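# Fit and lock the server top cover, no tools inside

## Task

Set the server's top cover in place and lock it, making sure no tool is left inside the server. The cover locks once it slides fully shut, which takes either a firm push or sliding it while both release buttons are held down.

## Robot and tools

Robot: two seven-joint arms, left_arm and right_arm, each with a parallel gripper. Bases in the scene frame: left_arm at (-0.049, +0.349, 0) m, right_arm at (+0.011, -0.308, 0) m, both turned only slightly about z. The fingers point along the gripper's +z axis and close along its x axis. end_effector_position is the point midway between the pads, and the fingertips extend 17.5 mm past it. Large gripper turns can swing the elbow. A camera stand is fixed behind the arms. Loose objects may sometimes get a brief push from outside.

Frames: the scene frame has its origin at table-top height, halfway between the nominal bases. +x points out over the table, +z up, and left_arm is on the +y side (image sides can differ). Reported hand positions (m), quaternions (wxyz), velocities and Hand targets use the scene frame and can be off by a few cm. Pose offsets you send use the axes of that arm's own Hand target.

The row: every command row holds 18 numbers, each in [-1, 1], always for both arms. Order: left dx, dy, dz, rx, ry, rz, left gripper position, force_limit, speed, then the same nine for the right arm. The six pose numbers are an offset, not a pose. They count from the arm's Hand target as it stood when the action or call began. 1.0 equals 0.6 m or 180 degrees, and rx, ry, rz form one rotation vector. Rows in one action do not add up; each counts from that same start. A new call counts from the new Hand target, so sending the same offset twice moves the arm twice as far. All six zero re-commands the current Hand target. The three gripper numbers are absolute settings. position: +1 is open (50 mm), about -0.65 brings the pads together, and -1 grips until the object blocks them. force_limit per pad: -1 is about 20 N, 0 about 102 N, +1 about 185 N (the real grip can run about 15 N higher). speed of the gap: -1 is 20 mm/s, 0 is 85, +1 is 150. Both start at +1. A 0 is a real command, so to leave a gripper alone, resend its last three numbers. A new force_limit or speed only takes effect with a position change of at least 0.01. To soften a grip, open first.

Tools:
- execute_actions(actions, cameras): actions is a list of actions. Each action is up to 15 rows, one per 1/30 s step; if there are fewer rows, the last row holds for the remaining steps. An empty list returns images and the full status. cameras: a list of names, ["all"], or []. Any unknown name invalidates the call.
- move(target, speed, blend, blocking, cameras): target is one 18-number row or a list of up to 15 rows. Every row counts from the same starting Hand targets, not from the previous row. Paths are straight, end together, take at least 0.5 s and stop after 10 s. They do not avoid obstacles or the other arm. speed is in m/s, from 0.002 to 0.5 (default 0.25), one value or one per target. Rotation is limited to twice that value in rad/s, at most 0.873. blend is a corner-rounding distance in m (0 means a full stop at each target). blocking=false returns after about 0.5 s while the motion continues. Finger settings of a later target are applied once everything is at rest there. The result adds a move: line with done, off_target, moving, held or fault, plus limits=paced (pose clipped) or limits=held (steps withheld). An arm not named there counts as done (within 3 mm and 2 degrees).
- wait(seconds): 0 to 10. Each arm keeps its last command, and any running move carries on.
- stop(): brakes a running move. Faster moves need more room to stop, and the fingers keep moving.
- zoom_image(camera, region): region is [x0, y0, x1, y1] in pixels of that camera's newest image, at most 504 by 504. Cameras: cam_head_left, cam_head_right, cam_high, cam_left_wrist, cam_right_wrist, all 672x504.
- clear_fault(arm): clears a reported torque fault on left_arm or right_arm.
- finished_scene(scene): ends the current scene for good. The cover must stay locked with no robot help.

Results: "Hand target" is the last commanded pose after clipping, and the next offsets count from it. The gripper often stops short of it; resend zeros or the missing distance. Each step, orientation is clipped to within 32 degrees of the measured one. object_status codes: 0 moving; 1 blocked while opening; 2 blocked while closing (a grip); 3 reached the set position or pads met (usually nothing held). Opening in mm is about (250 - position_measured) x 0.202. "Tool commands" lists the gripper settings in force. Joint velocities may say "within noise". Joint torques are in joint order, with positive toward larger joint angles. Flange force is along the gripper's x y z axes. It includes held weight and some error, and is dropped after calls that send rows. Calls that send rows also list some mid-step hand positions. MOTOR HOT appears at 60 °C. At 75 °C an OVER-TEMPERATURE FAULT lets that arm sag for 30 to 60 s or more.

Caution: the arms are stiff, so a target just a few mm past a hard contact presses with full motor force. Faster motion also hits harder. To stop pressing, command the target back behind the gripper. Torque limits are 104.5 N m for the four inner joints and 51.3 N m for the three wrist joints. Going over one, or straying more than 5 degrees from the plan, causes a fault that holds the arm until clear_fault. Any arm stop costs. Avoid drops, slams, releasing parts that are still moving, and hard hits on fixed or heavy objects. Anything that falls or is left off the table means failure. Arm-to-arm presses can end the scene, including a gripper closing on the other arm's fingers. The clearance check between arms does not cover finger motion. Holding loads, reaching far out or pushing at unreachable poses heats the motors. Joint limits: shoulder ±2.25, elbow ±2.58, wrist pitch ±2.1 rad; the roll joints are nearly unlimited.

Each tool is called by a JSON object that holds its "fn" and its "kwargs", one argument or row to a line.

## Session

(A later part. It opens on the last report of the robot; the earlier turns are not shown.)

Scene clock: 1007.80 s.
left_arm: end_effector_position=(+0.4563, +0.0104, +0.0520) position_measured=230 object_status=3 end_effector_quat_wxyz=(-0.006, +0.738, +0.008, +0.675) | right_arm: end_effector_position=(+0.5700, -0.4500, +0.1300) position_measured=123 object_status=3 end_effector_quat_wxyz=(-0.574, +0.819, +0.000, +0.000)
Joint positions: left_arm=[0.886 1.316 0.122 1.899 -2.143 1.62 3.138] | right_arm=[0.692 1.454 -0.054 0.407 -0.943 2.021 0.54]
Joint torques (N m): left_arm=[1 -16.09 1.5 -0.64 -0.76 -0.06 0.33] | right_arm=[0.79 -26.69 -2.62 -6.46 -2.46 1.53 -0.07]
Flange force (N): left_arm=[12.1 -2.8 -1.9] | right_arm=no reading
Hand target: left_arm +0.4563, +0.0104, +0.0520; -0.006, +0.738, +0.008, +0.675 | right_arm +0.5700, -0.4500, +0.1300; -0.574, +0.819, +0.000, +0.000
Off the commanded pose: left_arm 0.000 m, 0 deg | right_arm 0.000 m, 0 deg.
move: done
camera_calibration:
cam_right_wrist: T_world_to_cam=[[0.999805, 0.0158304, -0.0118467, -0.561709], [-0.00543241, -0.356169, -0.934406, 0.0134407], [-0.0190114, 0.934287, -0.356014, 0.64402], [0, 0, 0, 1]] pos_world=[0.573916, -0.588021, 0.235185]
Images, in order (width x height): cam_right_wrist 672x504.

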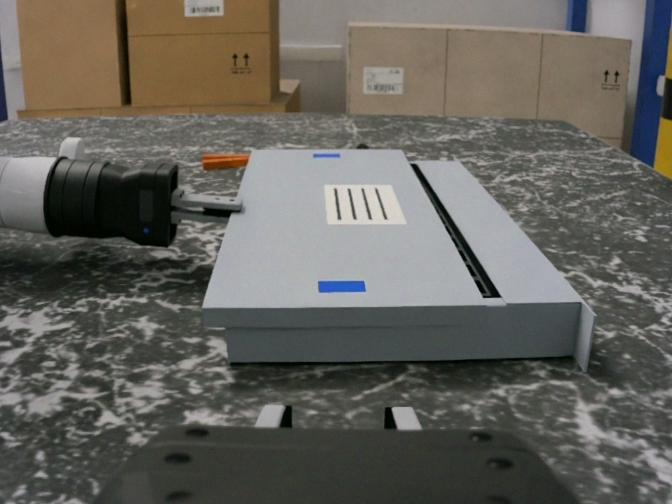

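{"fn": "zoom_image", "kwargs": {
  "camera": "cam_right_wrist",
  "region": [360, 140, 480, 220]
}}

{"fn": "zoom_image", "kwargs": {
  "camera": "cam_head_left",
  "region": [180, 190, 230, 230]
}}

{"fn": "zoom_image", "kwargs": {
  "camera": "cam_high",
  "region": [390, 310, 430, 350]
}}

Scaled by 4.200.

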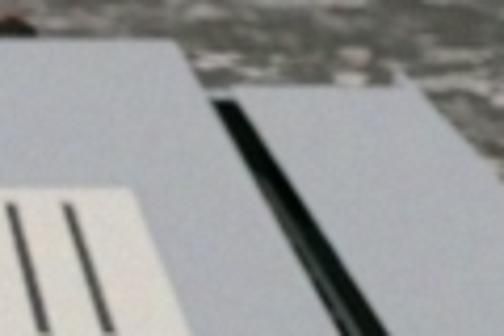

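This scene's latest camera images include none from cam_head_left. They are from: cam_right_wrist. cam_head_left's image comes with the result of a call that names it in "cameras".

This scene's latest camera images include none from cam_high. They are from: cam_right_wrist. cam_high's image comes with the result of a call that names it in "cameras".

{"fn": "move", "kwargs": {
  "target": [
    [0.0025,0,-0.0002,0.0009,0,0.00996,-0.518,0.3,-1,0,0,0,0,0,0,0.2,-0.4,-0.8],
    [0.0025,0,-0.0002,0.0009,0,0.00996,-1,0.3,-1,0,0,0,0,0,0,0.2,-0.4,-0.8],
    [0.0083,0,-0.0007,0.0009,0,0.00996,-1,0.3,-1,0,0,0,0,0,0,0.2,-0.4,-0.8],
    [0.0083,-0.005,-0.0007,-0.003,0,0.0103,-1,0.3,-1,0,0,0,0,0,0,0.2,-0.4,-0.8]
  ],
  "speed": 0.03,
  "cameras": ["cam_right_wrist","cam_high"]
}}

{"fn": "zoom_image", "kwargs": {
  "camera": "cam_right_wrist",
  "region": [180, 130, 600, 380]
}}

Scene clock: 1073.77 s.
left_arm: end_effector_position=(+0.4563, +0.0133, +0.0571) position_measured=252 object_status=3 end_effector_quat_wxyz=(-0.014, +0.738, -0.007, +0.675) | right_arm: end_effector_position=(+0.5700, -0.4500, +0.1300) position_measured=123 object_status=3 end_effector_quat_wxyz=(-0.574, +0.819, +0.000, +0.000)
Joint positions: left_arm=[0.886 1.303 0.111 1.924 -2.154 1.618 3.121] | right_arm=[0.692 1.454 -0.054 0.407 -0.943 2.021 0.54]
Joint torques (N m): left_arm=[1.18 -17.01 0.22 8.62 6.38 4.64 -0.45] | right_arm=[0.85 -26.72 -2.71 -6.44 -2.43 1.58 -0.07]
Flange force (N): left_arm=[-1.7 18.4 31.1] | right_arm=no reading
Hand target: left_arm +0.4563, +0.0134, +0.0570; -0.014, +0.738, -0.007, +0.675 | right_arm +0.5700, -0.4500, +0.1300; -0.574, +0.819, +0.000, +0.000
Off the commanded pose: left_arm 0.000 m, 0 deg | right_arm 0.000 m, 0 deg.
move: done
camera_calibration:
cam_right_wrist: T_world_to_cam=[[0.999805, 0.0158655, -0.0117526, -0.561711], [-0.0053326, -0.356136, -0.934419, 0.0134065], [-0.0190105, 0.934299, -0.355982, 0.644019], [0, 0, 0, 1]] pos_world=[0.573916, -0.58802, 0.235185]
Images, in order (width x height): cam_high 672x504, cam_right_wrist 672x504.

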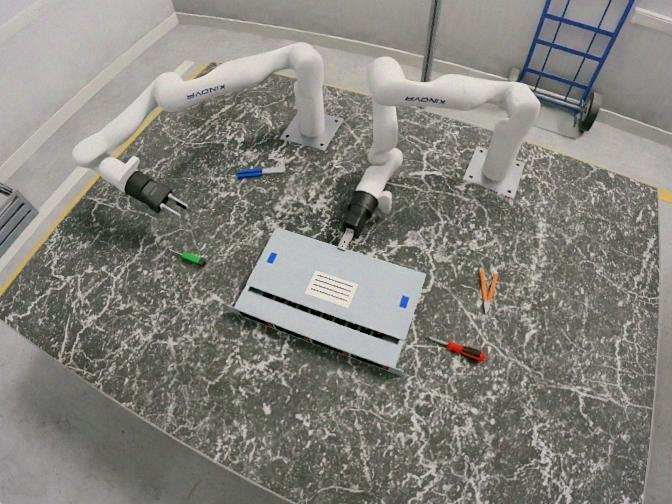

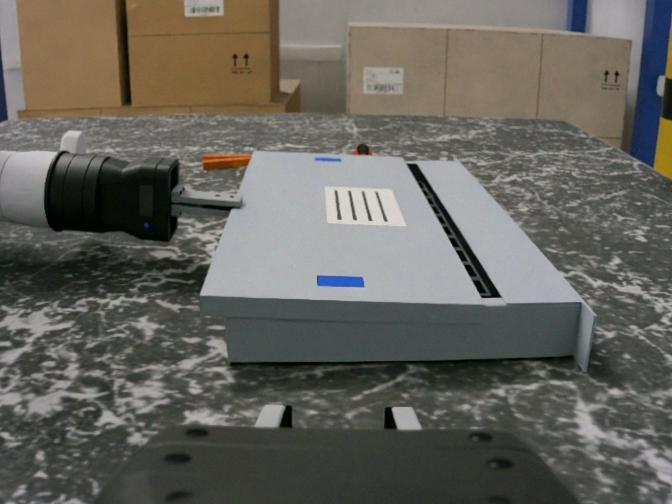

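Scaled by 1.200.

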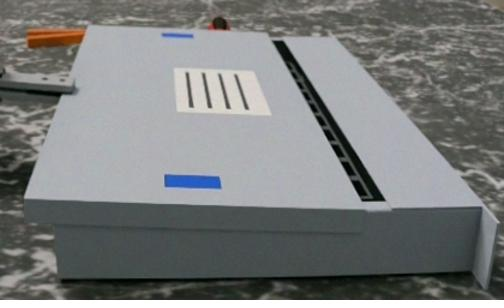

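{"fn": "wait", "kwargs": {
  "seconds": 0,
  "cameras": ["cam_right_wrist", "cam_head_left", "cam_high", "cam_left_wrist"]
}}

Scene clock: 1090.87 s.
left_arm: end_effector_position=(+0.4563, +0.0134, +0.0570) position_measured=252 object_status=3 end_effector_quat_wxyz=(-0.014, +0.738, -0.007, +0.675) | right_arm: end_effector_position=(+0.5700, -0.4500, +0.1300) position_measured=123 object_status=3 end_effector_quat_wxyz=(-0.574, +0.819, +0.000, +0.000)
Joint positions: left_arm=[0.886 1.303 0.111 1.924 -2.154 1.618 3.121] | right_arm=[0.692 1.454 -0.054 0.407 -0.943 2.021 0.54]
Joint torques (N m): left_arm=[1.02 -16.37 0.38 9.43 6.88 4.5 -0.46] | right_arm=[0.85 -26.64 -2.68 -6.42 -2.4 1.54 -0.06]
Flange force (N): left_arm=[-1.4 20.0 32.9] | right_arm=no reading
Hand target: left_arm +0.4563, +0.0134, +0.0570; -0.014, +0.738, -0.007, +0.675 | right_arm +0.5700, -0.4500, +0.1300; -0.574, +0.819, +0.000, +0.000
Tool commands: left_gripper/position=-1.0 left_gripper/force_limit=+0.3 left_gripper/speed=-1.0 right_gripper/position=+0.2 right_gripper/force_limit=-0.4 right_gripper/speed=-0.8
Off the commanded pose: left_arm 0.000 m, 0 deg | right_arm 0.000 m, 0 deg.
camera_calibration:
cam_left_wrist: T_world_to_cam=[[0.0701969, -0.0680153, 0.995212, -0.0862739], [0.0182475, -0.997418, -0.0694531, 0.0732284], [0.997366, 0.0230355, -0.0687745, -0.283911], [0, 0, 0, 1]] pos_world=[0.287883, 0.0737114, 0.0714209]
cam_right_wrist: T_world_to_cam=[[0.999805, 0.0158655, -0.0117526, -0.561711], [-0.0053326, -0.356136, -0.934419, 0.0134065], [-0.0190105, 0.934299, -0.355982, 0.644019], [0, 0, 0, 1]] pos_world=[0.573916, -0.58802, 0.235185]
Images, in order (width x height): cam_head_left 672x504, cam_high 672x504, cam_left_wrist 672x504, cam_right_wrist 672x504.

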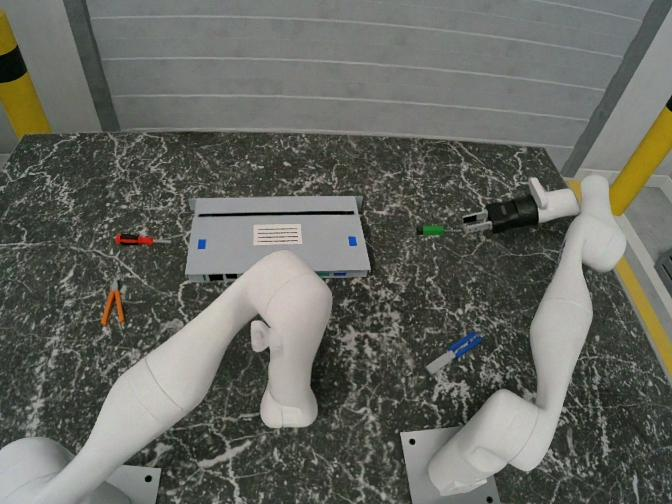

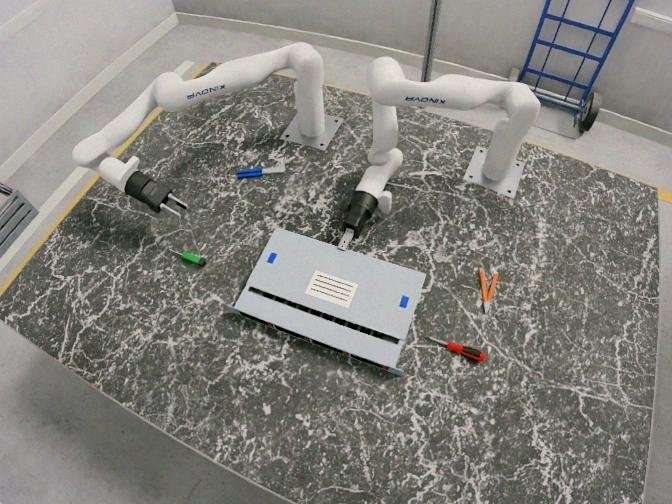

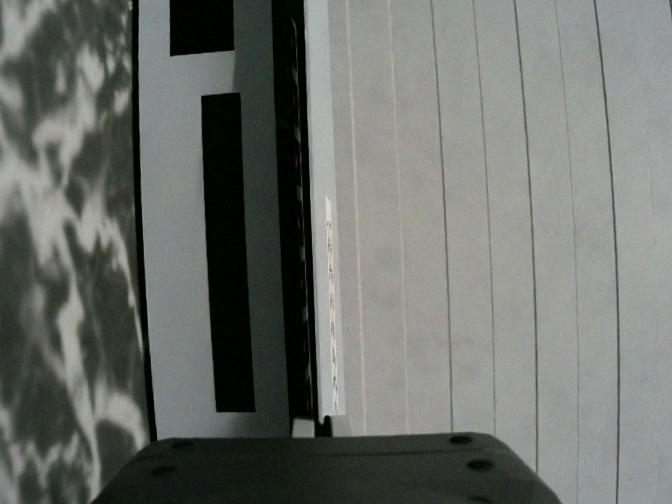

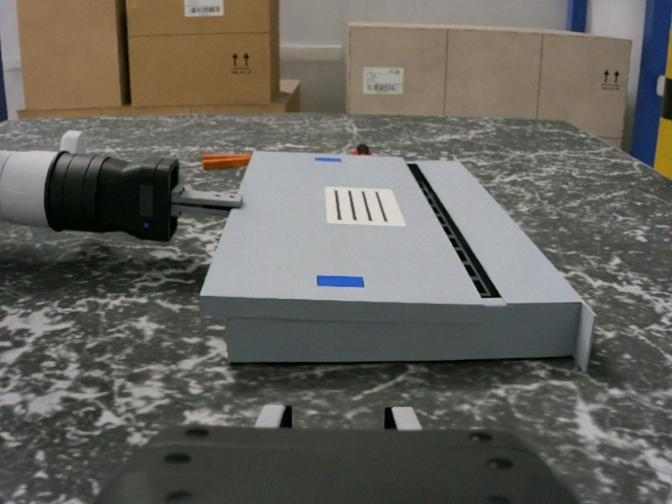

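{"fn": "zoom_image", "kwargs": {
  "camera": "cam_right_wrist",
  "region": [190, 140, 520, 370]
}}

{"fn": "zoom_image", "kwargs": {
  "camera": "cam_head_left",
  "region": [170, 180, 390, 300]
}}

{"fn": "zoom_image", "kwargs": {
  "camera": "cam_high",
  "region": [220, 220, 440, 390]
}}

Scaled by 1.527.

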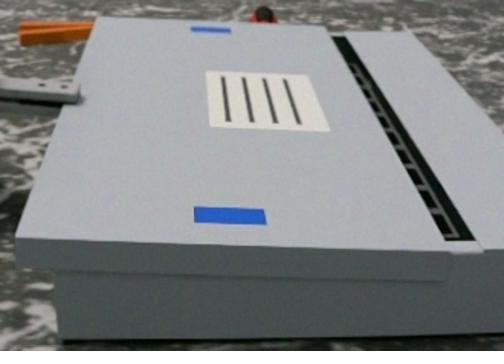

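Scaled by 2.291 from the camera's 672x504 image, which has a finer 960x720 frame.

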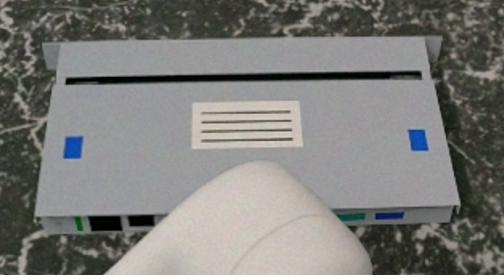

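Scaled by 2.291 from the camera's 672x504 image, which has a finer 960x720 frame.

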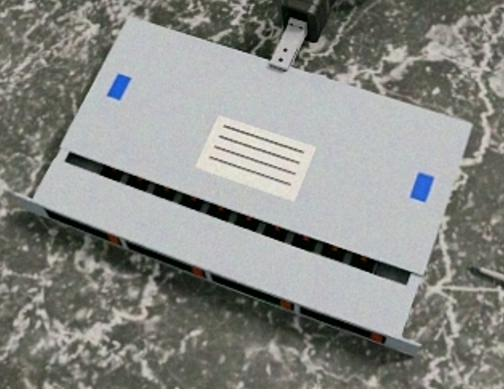

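{"fn": "move", "kwargs": {
  "target": [0, 0.0025, 0.00333, 0, 0, 0, -1, 0.3, -1, 0, 0, 0, 0, 0, 0, 0.2, -0.4, -0.8],
  "speed": 0.02
}}

Scene clock: 1101.53 s.
left_arm: end_effector_position=(+0.4583, +0.0120, +0.0567) position_measured=252 object_status=3 end_effector_quat_wxyz=(-0.014, +0.738, -0.007, +0.675) | right_arm: end_effector_position=(+0.5700, -0.4500, +0.1300) position_measured=123 object_status=3 end_effector_quat_wxyz=(-0.574, +0.819, +0.000, +0.000)
Joint positions: left_arm=[0.884 1.303 0.11 1.917 -2.156 1.613 3.115] | right_arm=[0.692 1.454 -0.054 0.407 -0.943 2.021 0.54]
Joint torques (N m): left_arm=[2.98 -23.28 -1.14 -2.68 -1.72 4.41 -0.69] | right_arm=[0.82 -26.69 -2.67 -6.41 -2.37 1.57 -0.07]
Flange force (N): left_arm=[-1.0 -6.2 -0.2] | right_arm=no reading
Hand target: left_arm +0.4583, +0.0120, +0.0568; -0.014, +0.738, -0.007, +0.675 | right_arm +0.5700, -0.4500, +0.1300; -0.574, +0.819, +0.000, +0.000
Off the commanded pose: left_arm 0.000 m, 0 deg | right_arm 0.000 m, 0 deg.
move: done

{"fn": "move", "kwargs": {
  "target": [-0.00664, 0, 0.00058, 0, 0, -0.01, -1, 0.3, -1, 0, 0, 0, 0, 0, 0, 0.2, -0.4, -0.8],
  "speed": 0.02,
  "cameras": ["cam_right_wrist", "cam_left_wrist"]
}}

{"fn": "zoom_image", "kwargs": {
  "camera": "cam_right_wrist",
  "region": [190, 140, 520, 370]
}}

Scene clock: 1106.03 s.
left_arm: end_effector_position=(+0.4583, +0.0121, +0.0528) position_measured=252 object_status=3 end_effector_quat_wxyz=(-0.003, +0.738, +0.004, +0.675) | right_arm: end_effector_position=(+0.5700, -0.4500, +0.1300) position_measured=123 object_status=3 end_effector_quat_wxyz=(-0.574, +0.819, +0.000, +0.000)
Joint positions: left_arm=[0.88 1.313 0.115 1.911 -2.159 1.62 3.148] | right_arm=[0.692 1.454 -0.054 0.407 -0.943 2.021 0.54]
Joint torques (N m): left_arm=[3.1 -22.33 0.49 -1.98 -1 3.64 0.42] | right_arm=[0.76 -26.66 -2.65 -6.41 -2.41 1.48 -0.05]
Flange force (N): left_arm=[1.1 -4.1 3.7] | right_arm=no reading
Hand target: left_arm +0.4583, +0.0121, +0.0528; -0.003, +0.738, +0.004, +0.675 | right_arm +0.5700, -0.4500, +0.1300; -0.574, +0.819, +0.000, +0.000
Off the commanded pose: left_arm 0.000 m, 0 deg | right_arm 0.000 m, 0 deg.
move: done
camera_calibration:
cam_left_wrist: T_world_to_cam=[[0.0700652, -0.0367243, 0.996866, -0.0827754], [0.0209771, -0.999047, -0.038279, 0.0685899], [0.997322, 0.0235934, -0.0692281, -0.286073], [0, 0, 0, 1]] pos_world=[0.289668, 0.0722341, 0.0653372]
cam_right_wrist: T_world_to_cam=[[0.999805, 0.0158655, -0.0117526, -0.561711], [-0.0053326, -0.356136, -0.934419, 0.0134065], [-0.0190105, 0.934299, -0.355982, 0.644019], [0, 0, 0, 1]] pos_world=[0.573916, -0.58802, 0.235185]
Images, in order (width x height): cam_left_wrist 672x504, cam_right_wrist 672x504.

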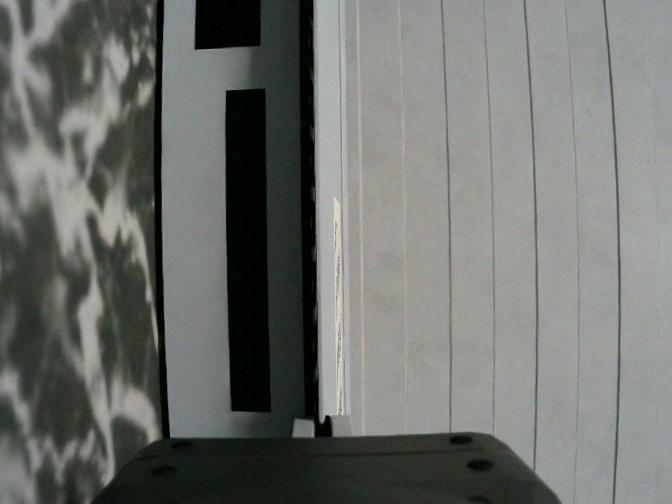

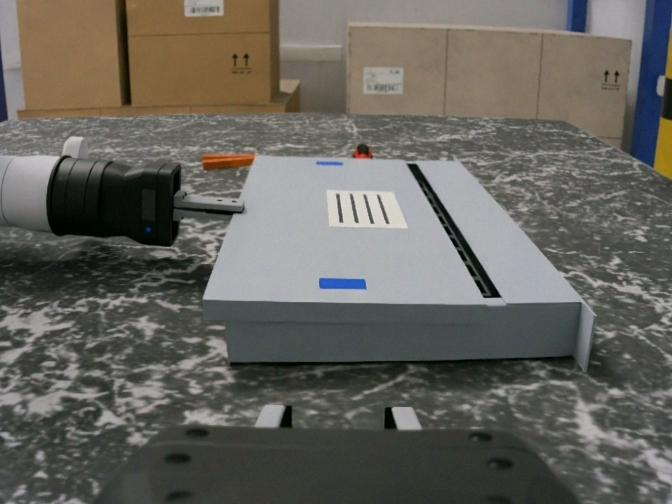

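Scaled by 1.527.

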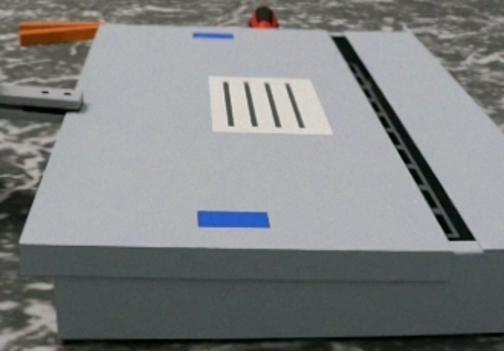

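{"fn": "move", "kwargs": {
  "target": [-0.00581, 0, 0.0005, 0, 0, 0, -1, 0.3, -1, 0, 0, 0, 0, 0, 0, 0.2, -0.4, -0.8],
  "speed": 0.02,
  "cameras": ["cam_right_wrist", "cam_left_wrist", "cam_high"]
}}

{"fn": "zoom_image", "kwargs": {
  "camera": "cam_right_wrist",
  "region": [190, 140, 520, 370]
}}

{"fn": "zoom_image", "kwargs": {
  "camera": "cam_high",
  "region": [220, 220, 440, 390]
}}

Scene clock: 1112.03 s.
left_arm: end_effector_position=(+0.4583, +0.0121, +0.0493) position_measured=252 object_status=3 end_effector_quat_wxyz=(-0.003, +0.738, +0.004, +0.675) | right_arm: end_effector_position=(+0.5700, -0.4500, +0.1300) position_measured=123 object_status=3 end_effector_quat_wxyz=(-0.574, +0.819, +0.000, +0.000)
Joint positions: left_arm=[0.881 1.322 0.114 1.905 -2.16 1.621 3.15] | right_arm=[0.692 1.454 -0.054 0.407 -0.943 2.021 0.54]
Joint torques (N m): left_arm=[2.51 -22.17 0.13 -1.79 -0.78 3.59 0.32] | right_arm=[0.84 -26.67 -2.63 -6.43 -2.41 1.56 -0.07]
Flange force (N): left_arm=[1.1 -3.4 2.9] | right_arm=no reading
Hand target: left_arm +0.4582, +0.0121, +0.0493; -0.003, +0.738, +0.004, +0.675 | right_arm +0.5700, -0.4500, +0.1300; -0.574, +0.819, +0.000, +0.000
Off the commanded pose: left_arm 0.000 m, 0 deg | right_arm 0.000 m, 0 deg.
move: done
camera_calibration:
cam_left_wrist: T_world_to_cam=[[0.0700652, -0.0367243, 0.996866, -0.0792863], [0.0209771, -0.999047, -0.038279, 0.0684559], [0.997322, 0.0235934, -0.0692281, -0.286315], [0, 0, 0, 1]] pos_world=[0.289668, 0.0722341, 0.0618372]
cam_right_wrist: T_world_to_cam=[[0.999805, 0.0158655, -0.0117526, -0.561711], [-0.0053326, -0.356136, -0.934419, 0.0134065], [-0.0190105, 0.934299, -0.355982, 0.644019], [0, 0, 0, 1]] pos_world=[0.573916, -0.58802, 0.235185]
Images, in order (width x height): cam_high 672x504, cam_left_wrist 672x504, cam_right_wrist 672x504.

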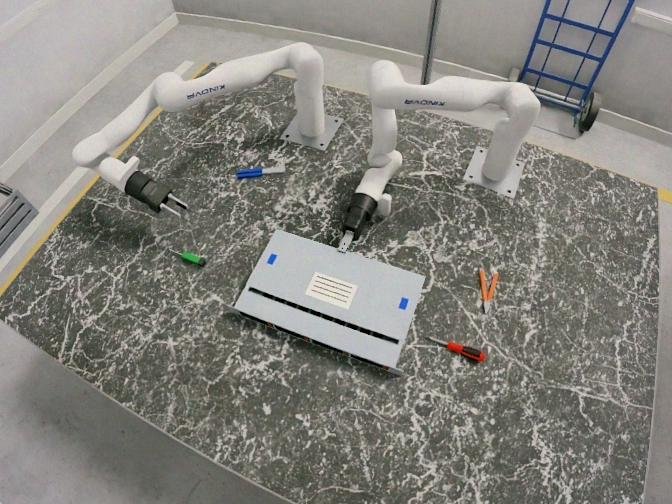

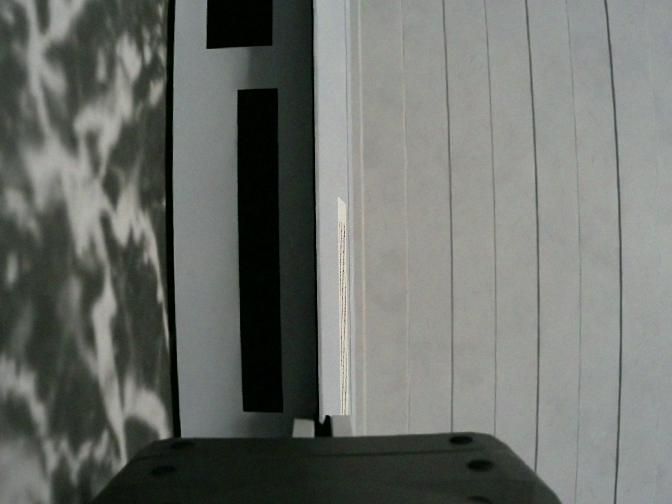

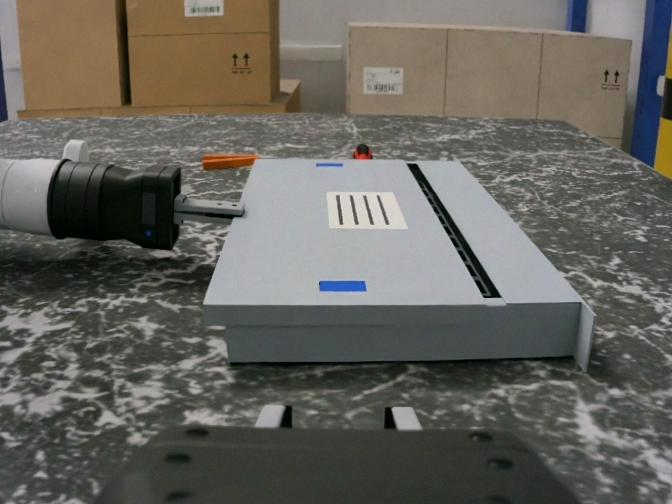

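Scaled by 1.527.

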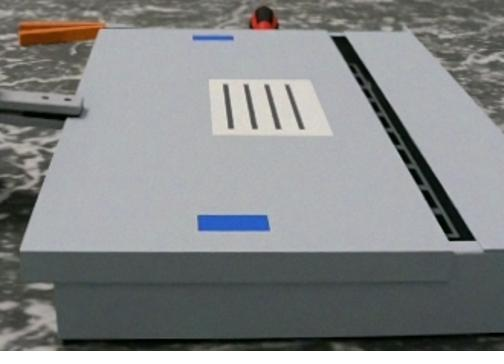

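Scaled by 2.291 from the camera's 672x504 image, which has a finer 960x720 frame.

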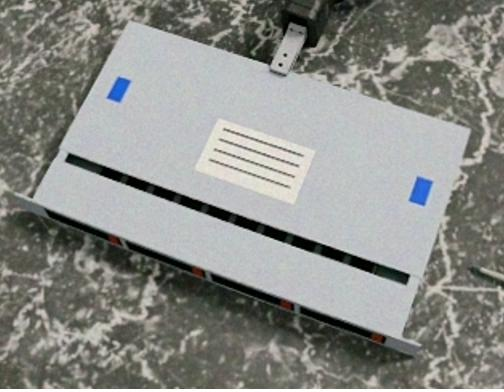

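{"fn": "move", "kwargs": {
  "target": [-0.0025, 0, 0.0002, 0, 0, 0, -1, 0.3, -1, 0, 0, 0, 0, 0, 0, 0.2, -0.4, -0.8],
  "speed": 0.01
}}

Scene clock: 1114.90 s.
left_arm: end_effector_position=(+0.4582, +0.0121, +0.0478) position_measured=252 object_status=3 end_effector_quat_wxyz=(-0.003, +0.738, +0.004, +0.675) | right_arm: end_effector_position=(+0.5700, -0.4500, +0.1300) position_measured=123 object_status=3 end_effector_quat_wxyz=(-0.574, +0.819, +0.000, +0.000)
Joint positions: left_arm=[0.881 1.326 0.114 1.902 -2.161 1.622 3.151] | right_arm=[0.692 1.454 -0.054 0.407 -0.943 2.021 0.54]
Joint torques (N m): left_arm=[2.57 -21.91 0.27 -1.74 -0.88 3.36 0.34] | right_arm=[0.79 -26.65 -2.67 -6.47 -2.41 1.55 -0.09]
Flange force (N): left_arm=[1.6 -3.5 2.6] | right_arm=no reading
Hand target: left_arm +0.4582, +0.0121, +0.0478; -0.003, +0.738, +0.004, +0.675 | right_arm +0.5700, -0.4500, +0.1300; -0.574, +0.819, +0.000, +0.000
Off the commanded pose: left_arm 0.000 m, 0 deg | right_arm 0.000 m, 0 deg.
move: done

{"fn": "move", "kwargs": {
  "target": [
    [-0.0017, 0, 0.0001, 0, 0, 0, -1, 0.3, -1, 0, 0, 0, 0, 0, 0, 0.2, -0.4, -0.8],
    [-0.0017, 0, 0.0001, 0, 0, 0, -0.518, 0.3, -1, 0, 0, 0, 0, 0, 0, 0.2, -0.4, -0.8]
  ],
  "speed": 0.01,
  "cameras": ["cam_right_wrist", "cam_left_wrist"]
}}

{"fn": "zoom_image", "kwargs": {
  "camera": "cam_right_wrist",
  "region": [190, 140, 520, 370]
}}

Scene clock: 1120.70 s.
left_arm: end_effector_position=(+0.4582, +0.0121, +0.0466) position_measured=230 object_status=3 end_effector_quat_wxyz=(-0.003, +0.738, +0.004, +0.675) | right_arm: end_effector_position=(+0.5700, -0.4500, +0.1300) position_measured=123 object_status=3 end_effector_quat_wxyz=(-0.574, +0.819, +0.000, +0.000)
Joint positions: left_arm=[0.881 1.329 0.114 1.901 -2.161 1.622 3.152] | right_arm=[0.692 1.454 -0.054 0.407 -0.943 2.021 0.54]
Joint torques (N m): left_arm=[1.91 -21.21 -0.2 -0.65 0.16 3.68 0.21] | right_arm=[0.77 -26.68 -2.66 -6.49 -2.41 1.53 -0.07]
Flange force (N): left_arm=[1.6 -0.6 5.1] | right_arm=no reading
Hand target: left_arm +0.4582, +0.0121, +0.0467; -0.003, +0.738, +0.004, +0.675 | right_arm +0.5700, -0.4500, +0.1300; -0.574, +0.819, +0.000, +0.000
Off the commanded pose: left_arm 0.000 m, 0 deg | right_arm 0.000 m, 0 deg.
move: done
camera_calibration:
cam_left_wrist: T_world_to_cam=[[0.0702642, -0.0367277, 0.996852, -0.0766516], [0.020969, -0.999047, -0.0382866, 0.0683554], [0.997308, 0.0235932, -0.0694271, -0.286486], [0, 0, 0, 1]] pos_world=[0.289667, 0.0722341, 0.0591375]
cam_right_wrist: T_world_to_cam=[[0.999805, 0.0158655, -0.0117526, -0.561711], [-0.0053326, -0.356136, -0.934419, 0.0134065], [-0.0190105, 0.934299, -0.355982, 0.644019], [0, 0, 0, 1]] pos_world=[0.573916, -0.58802, 0.235185]
Images, in order (width x height): cam_left_wrist 672x504, cam_right_wrist 672x504.

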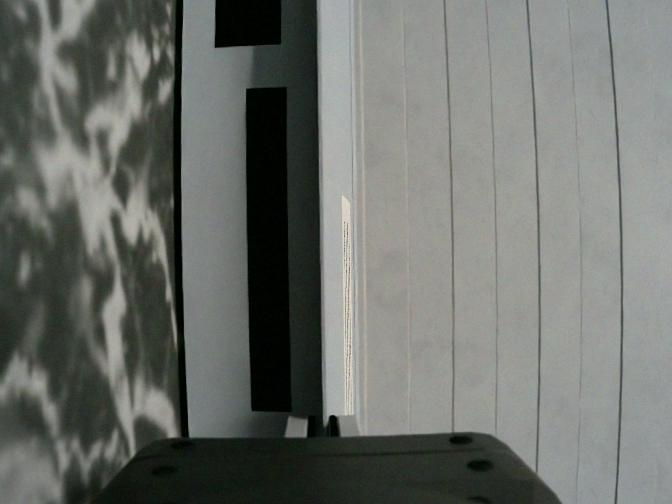

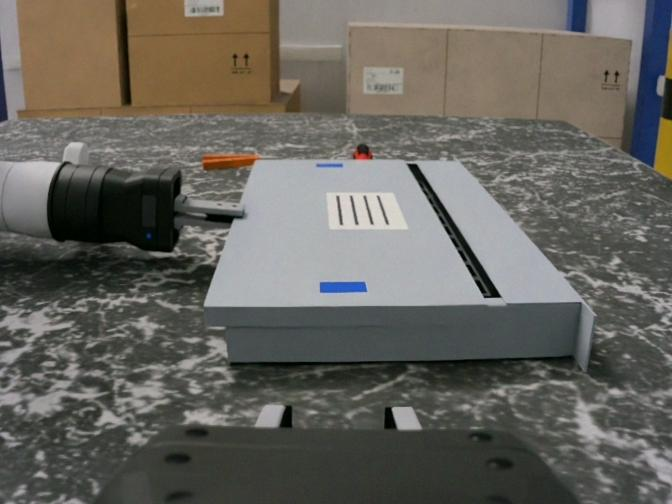

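Scaled by 1.527.

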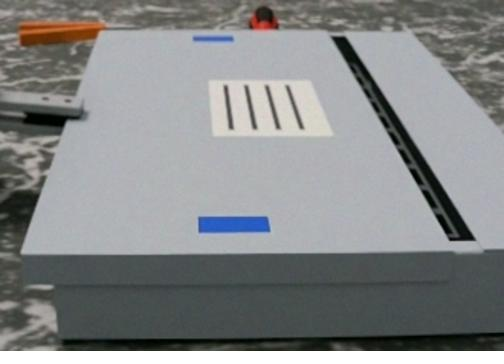

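{"fn": "move", "kwargs": {
  "target": [
    [-0.00435, 0, -0.0498, 0, 0, 0, -0.518, 0.3, -1, 0, 0, 0, 0, 0, 0, 0.2, -0.4, -0.8],
    [0.00478, -0.03, -0.0506, 0, 0, 0, -1, 0.3, -0.5, 0, 0, 0, 0, 0, 0, 0.2, -0.4, -0.8]
  ],
  "speed": [0.04, 0.08],
  "blend": [0.003, 0],
  "cameras": ["cam_right_wrist", "cam_left_wrist"]
}}

Scene clock: 1136.57 s.
left_arm: end_effector_position=(+0.4280, +0.0298, +0.0522) position_measured=253 object_status=3 end_effector_quat_wxyz=(-0.003, +0.738, +0.004, +0.675) | right_arm: end_effector_position=(+0.5700, -0.4500, +0.1300) position_measured=123 object_status=3 end_effector_quat_wxyz=(-0.574, +0.819, +0.000, +0.000)
Joint positions: left_arm=[0.91 1.327 0.132 1.998 -2.119 1.687 3.229] | right_arm=[0.692 1.454 -0.054 0.407 -0.943 2.021 0.54]
Joint torques (N m): left_arm=[1.88 -20.11 -0.05 0.4 0.48 3.66 0.24] | right_arm=[0.84 -26.59 -2.63 -6.42 -2.38 1.56 -0.05]
Flange force (N): left_arm=[1.8 -0.3 5.8] | right_arm=no reading
Hand target: left_arm +0.4280, +0.0298, +0.0522; -0.003, +0.738, +0.004, +0.675 | right_arm +0.5700, -0.4500, +0.1300; -0.574, +0.819, +0.000, +0.000
Off the commanded pose: left_arm 0.000 m, 0 deg | right_arm 0.000 m, 0 deg.
move: done
camera_calibration:
cam_left_wrist: T_world_to_cam=[[0.0700652, -0.0367243, 0.996866, -0.0795109], [0.0209771, -0.999047, -0.038279, 0.0868874], [0.997322, 0.0235934, -0.0692281, -0.256406], [0, 0, 0, 1]] pos_world=[0.259468, 0.0899341, 0.0648372]
cam_right_wrist: T_world_to_cam=[[0.999805, 0.0158655, -0.0117526, -0.561711], [-0.0053326, -0.356136, -0.934419, 0.0134065], [-0.0190105, 0.934299, -0.355982, 0.644019], [0, 0, 0, 1]] pos_world=[0.573916, -0.58802, 0.235185]
Images, in order (width x height): cam_left_wrist 672x504, cam_right_wrist 672x504.

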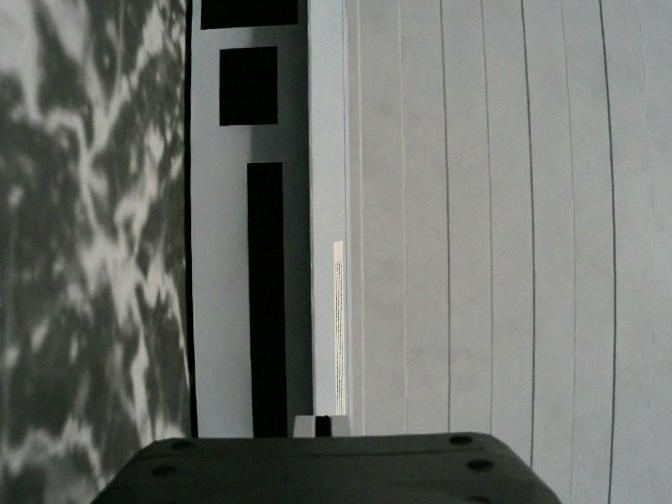

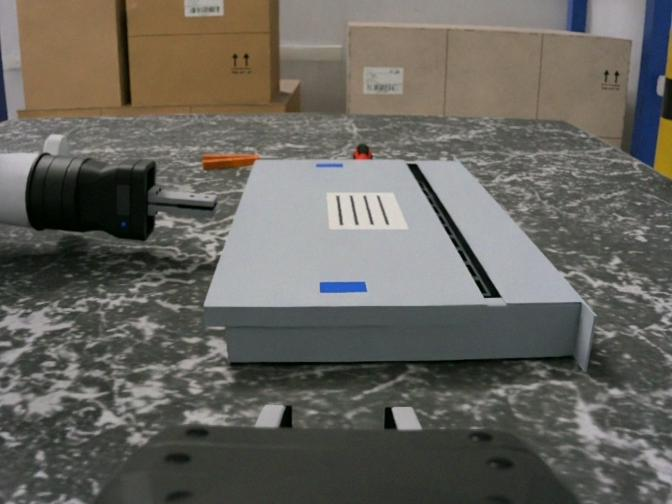

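{"fn": "move", "kwargs": {
  "target": [
    [0.0029, 0, 0.0332, 0, 0, 0, -1, 0.3, -0.5, 0, 0, 0, 0, 0, 0, 0.2, -0.4, -0.8],
    [0.0045, 0, 0.05146, 0, 0, 0, -1, 0.3, -0.5, 0, 0, 0, 0, 0, 0, 0.2, -0.4, -0.8]
  ],
  "speed": [0.06, 0.015],
  "blend": [0.002, 0],
  "cameras": ["cam_right_wrist", "cam_high"]
}}

{"fn": "zoom_image", "kwargs": {
  "camera": "cam_right_wrist",
  "region": [190, 140, 520, 370]
}}

{"fn": "zoom_image", "kwargs": {
  "camera": "cam_high",
  "region": [220, 220, 440, 390]
}}

Scene clock: 1142.83 s.
left_arm: end_effector_position=(+0.4590, +0.0301, +0.0522) position_measured=253 object_status=3 end_effector_quat_wxyz=(-0.003, +0.738, +0.004, +0.675) | right_arm: end_effector_position=(+0.5700, -0.4500, +0.1300) position_measured=123 object_status=3 end_effector_quat_wxyz=(-0.574, +0.819, +0.000, +0.000)
Joint positions: left_arm=[0.863 1.317 0.099 1.957 -2.179 1.636 3.194] | right_arm=[0.692 1.454 -0.054 0.407 -0.943 2.021 0.54]
Joint torques (N m): left_arm=[-4.71 -21.65 -4.93 -9.08 -4.08 1.06 0.32] | right_arm=[0.75 -26.67 -2.69 -6.39 -2.42 1.51 -0.06]
Flange force (N): left_arm=[10.4 -12.2 -35.3] | right_arm=no reading
Hand target: left_arm +0.4590, +0.0301, +0.0522; -0.003, +0.738, +0.004, +0.675 | right_arm +0.5700, -0.4500, +0.1300; -0.574, +0.819, +0.000, +0.000
Off the commanded pose: left_arm 0.000 m, 0 deg | right_arm 0.000 m, 0 deg.
move: done
camera_calibration:
cam_right_wrist: T_world_to_cam=[[0.999805, 0.0158655, -0.0117526, -0.561711], [-0.0053326, -0.356136, -0.934419, 0.0134065], [-0.0190105, 0.934299, -0.355982, 0.644019], [0, 0, 0, 1]] pos_world=[0.573916, -0.58802, 0.235185]
Images, in order (width x height): cam_high 672x504, cam_right_wrist 672x504.

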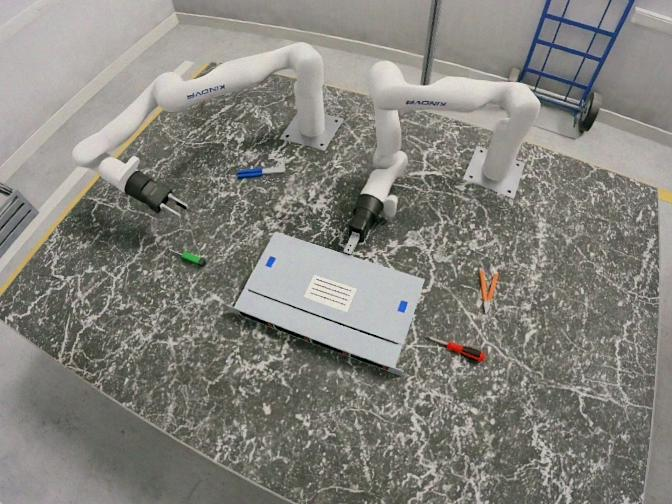

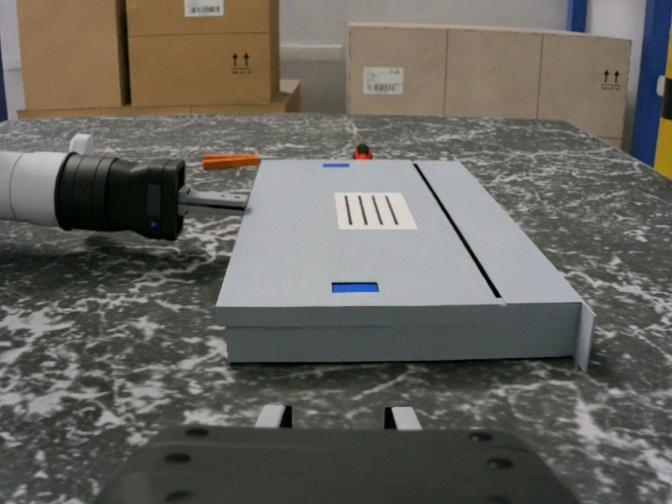

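Scaled by 1.527.

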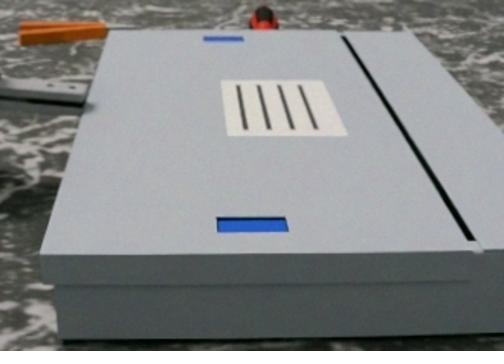

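Scaled by 2.291 from the camera's 672x504 image, which has a finer 960x720 frame.

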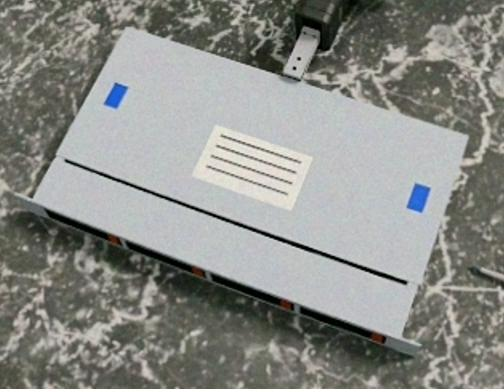

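{"fn": "move", "kwargs": {
  "target": [0.00065, 0, 0.00747, 0, 0, 0, -1, 0.3, -0.5, 0, 0, 0, 0, 0, 0, 0.2, -0.4, -0.8],
  "speed": 0.012,
  "cameras": ["cam_right_wrist"]
}}

{"fn": "zoom_image", "kwargs": {
  "camera": "cam_right_wrist",
  "region": [190, 140, 520, 370]
}}

Scene clock: 1146.30 s.
left_arm: end_effector_position=(+0.4637, +0.0302, +0.0524) position_measured=253 object_status=3 end_effector_quat_wxyz=(-0.003, +0.737, +0.004, +0.675) | right_arm: end_effector_position=(+0.5700, -0.4500, +0.1300) position_measured=123 object_status=3 end_effector_quat_wxyz=(-0.574, +0.819, +0.000, +0.000)
Joint positions: left_arm=[0.857 1.316 0.095 1.95 -2.188 1.629 3.189] | right_arm=[0.692 1.454 -0.054 0.407 -0.943 2.021 0.54]
Joint torques (N m): left_arm=[1.85 -20.86 -0.46 -0.32 0.32 3.69 0.24] | right_arm=[0.81 -26.68 -2.67 -6.49 -2.42 1.53 -0.08]
Flange force (N): left_arm=[1.6 -0.4 5.3] | right_arm=no reading
Hand target: left_arm +0.4635, +0.0301, +0.0522; -0.003, +0.738, +0.004, +0.675 | right_arm +0.5700, -0.4500, +0.1300; -0.574, +0.819, +0.000, +0.000
Off the commanded pose: left_arm 0.000 m, 0 deg | right_arm 0.000 m, 0 deg.
move: done
camera_calibration:
cam_right_wrist: T_world_to_cam=[[0.999805, 0.0158655, -0.0117526, -0.561711], [-0.0053326, -0.356136, -0.934419, 0.0134065], [-0.0190105, 0.934299, -0.355982, 0.644019], [0, 0, 0, 1]] pos_world=[0.573916, -0.58802, 0.235185]
Images, in order (width x height): cam_right_wrist 672x504.

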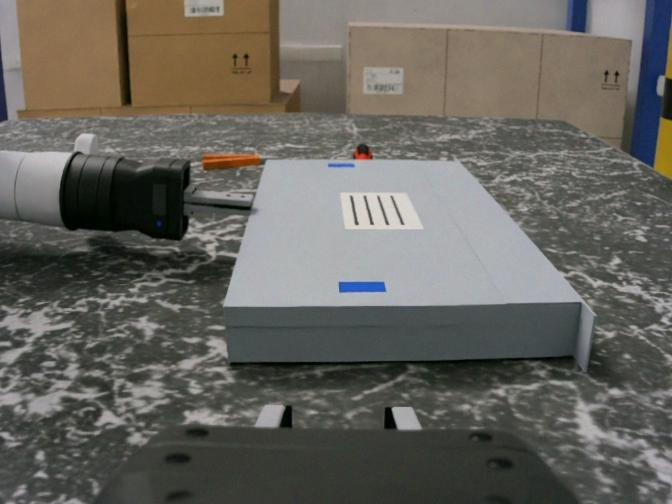

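Scaled by 1.527.

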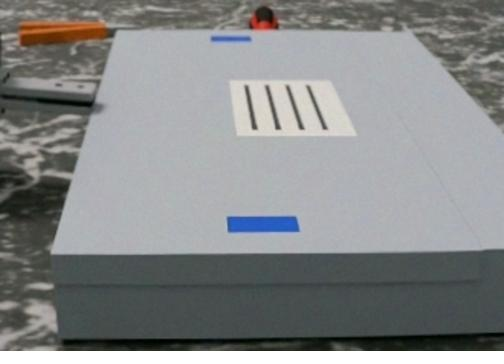

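{"fn": "move", "kwargs": {
  "target": [-0.0044, 0, -0.0500, 0, 0, 0, -1, 0.3, -0.5, 0, 0, 0, 0, 0, 0, 0.2, -0.4, -0.8],
  "speed": 0.08,
  "cameras": ["cam_high", "cam_head_left", "cam_right_wrist"]
}}

{"fn": "zoom_image", "kwargs": {
  "camera": "cam_high",
  "region": [220, 220, 440, 390]
}}

{"fn": "zoom_image", "kwargs": {
  "camera": "cam_head_left",
  "region": [170, 180, 390, 300]
}}

Scene clock: 1149.80 s.
left_arm: end_effector_position=(+0.4334, +0.0298, +0.0522) position_measured=253 object_status=3 end_effector_quat_wxyz=(-0.003, +0.738, +0.004, +0.675) | right_arm: end_effector_position=(+0.5700, -0.4500, +0.1300) position_measured=123 object_status=3 end_effector_quat_wxyz=(-0.574, +0.819, +0.000, +0.000)
Joint positions: left_arm=[0.901 1.325 0.126 1.991 -2.13 1.678 3.223] | right_arm=[0.692 1.454 -0.054 0.407 -0.943 2.021 0.54]
Joint torques (N m): left_arm=[1.89 -20.32 -0.18 0.27 0.39 3.68 0.23] | right_arm=[0.8 -26.69 -2.59 -6.39 -2.43 1.52 -0.06]
Flange force (N): left_arm=[1.5 -0.4 5.5] | right_arm=no reading
Hand target: left_arm +0.4334, +0.0298, +0.0522; -0.003, +0.738, +0.004, +0.675 | right_arm +0.5700, -0.4500, +0.1300; -0.574, +0.819, +0.000, +0.000
Off the commanded pose: left_arm 0.000 m, 0 deg | right_arm 0.000 m, 0 deg.
move: done
camera_calibration:
cam_right_wrist: T_world_to_cam=[[0.999805, 0.0158655, -0.0117526, -0.561711], [-0.0053326, -0.356136, -0.934419, 0.0134065], [-0.0190105, 0.934299, -0.355982, 0.644019], [0, 0, 0, 1]] pos_world=[0.573916, -0.58802, 0.235185]
Images, in order (width x height): cam_head_left 672x504, cam_high 672x504, cam_right_wrist 672x504.

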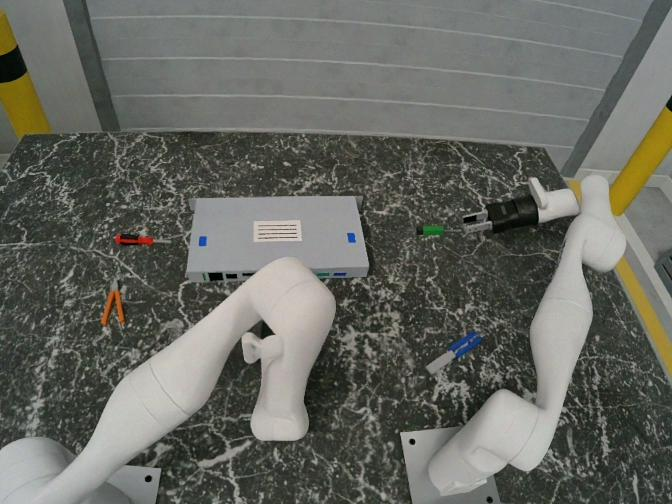

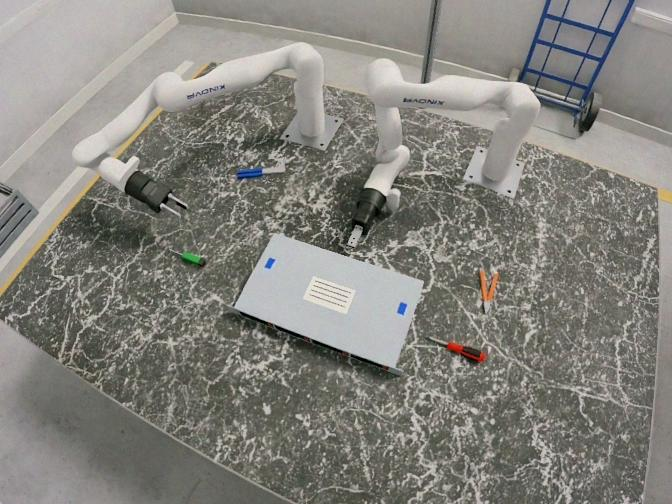

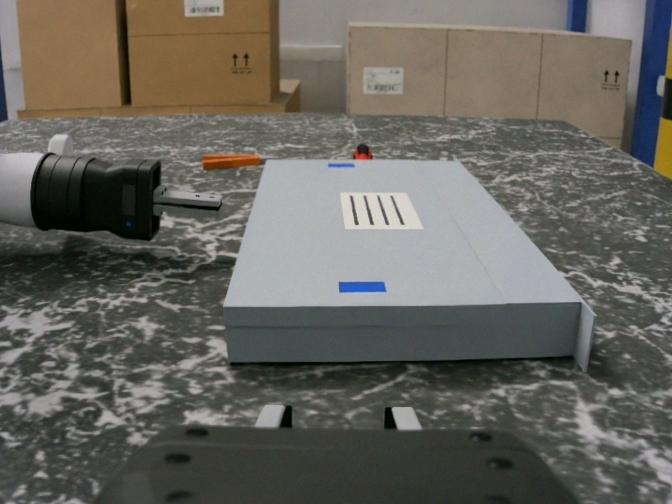

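Scaled by 2.291 from the camera's 672x504 image, which has a finer 960x720 frame.

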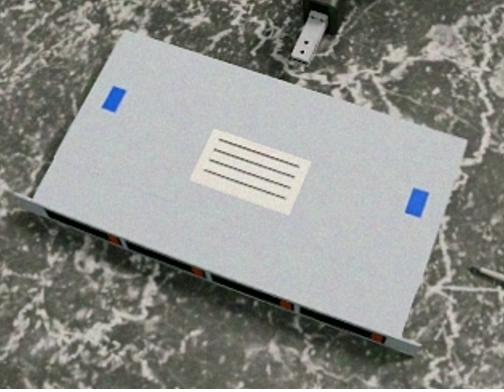

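Scaled by 2.291 from the camera's 672x504 image, which has a finer 960x720 frame.

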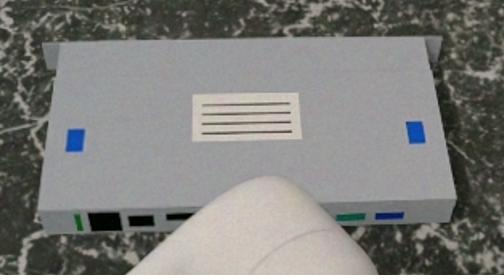

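Locked and flush. Finish scene 1.

{"fn": "finished_scene", "kwargs": {
  "scene": 1
}}

The scene is finished: the task was done.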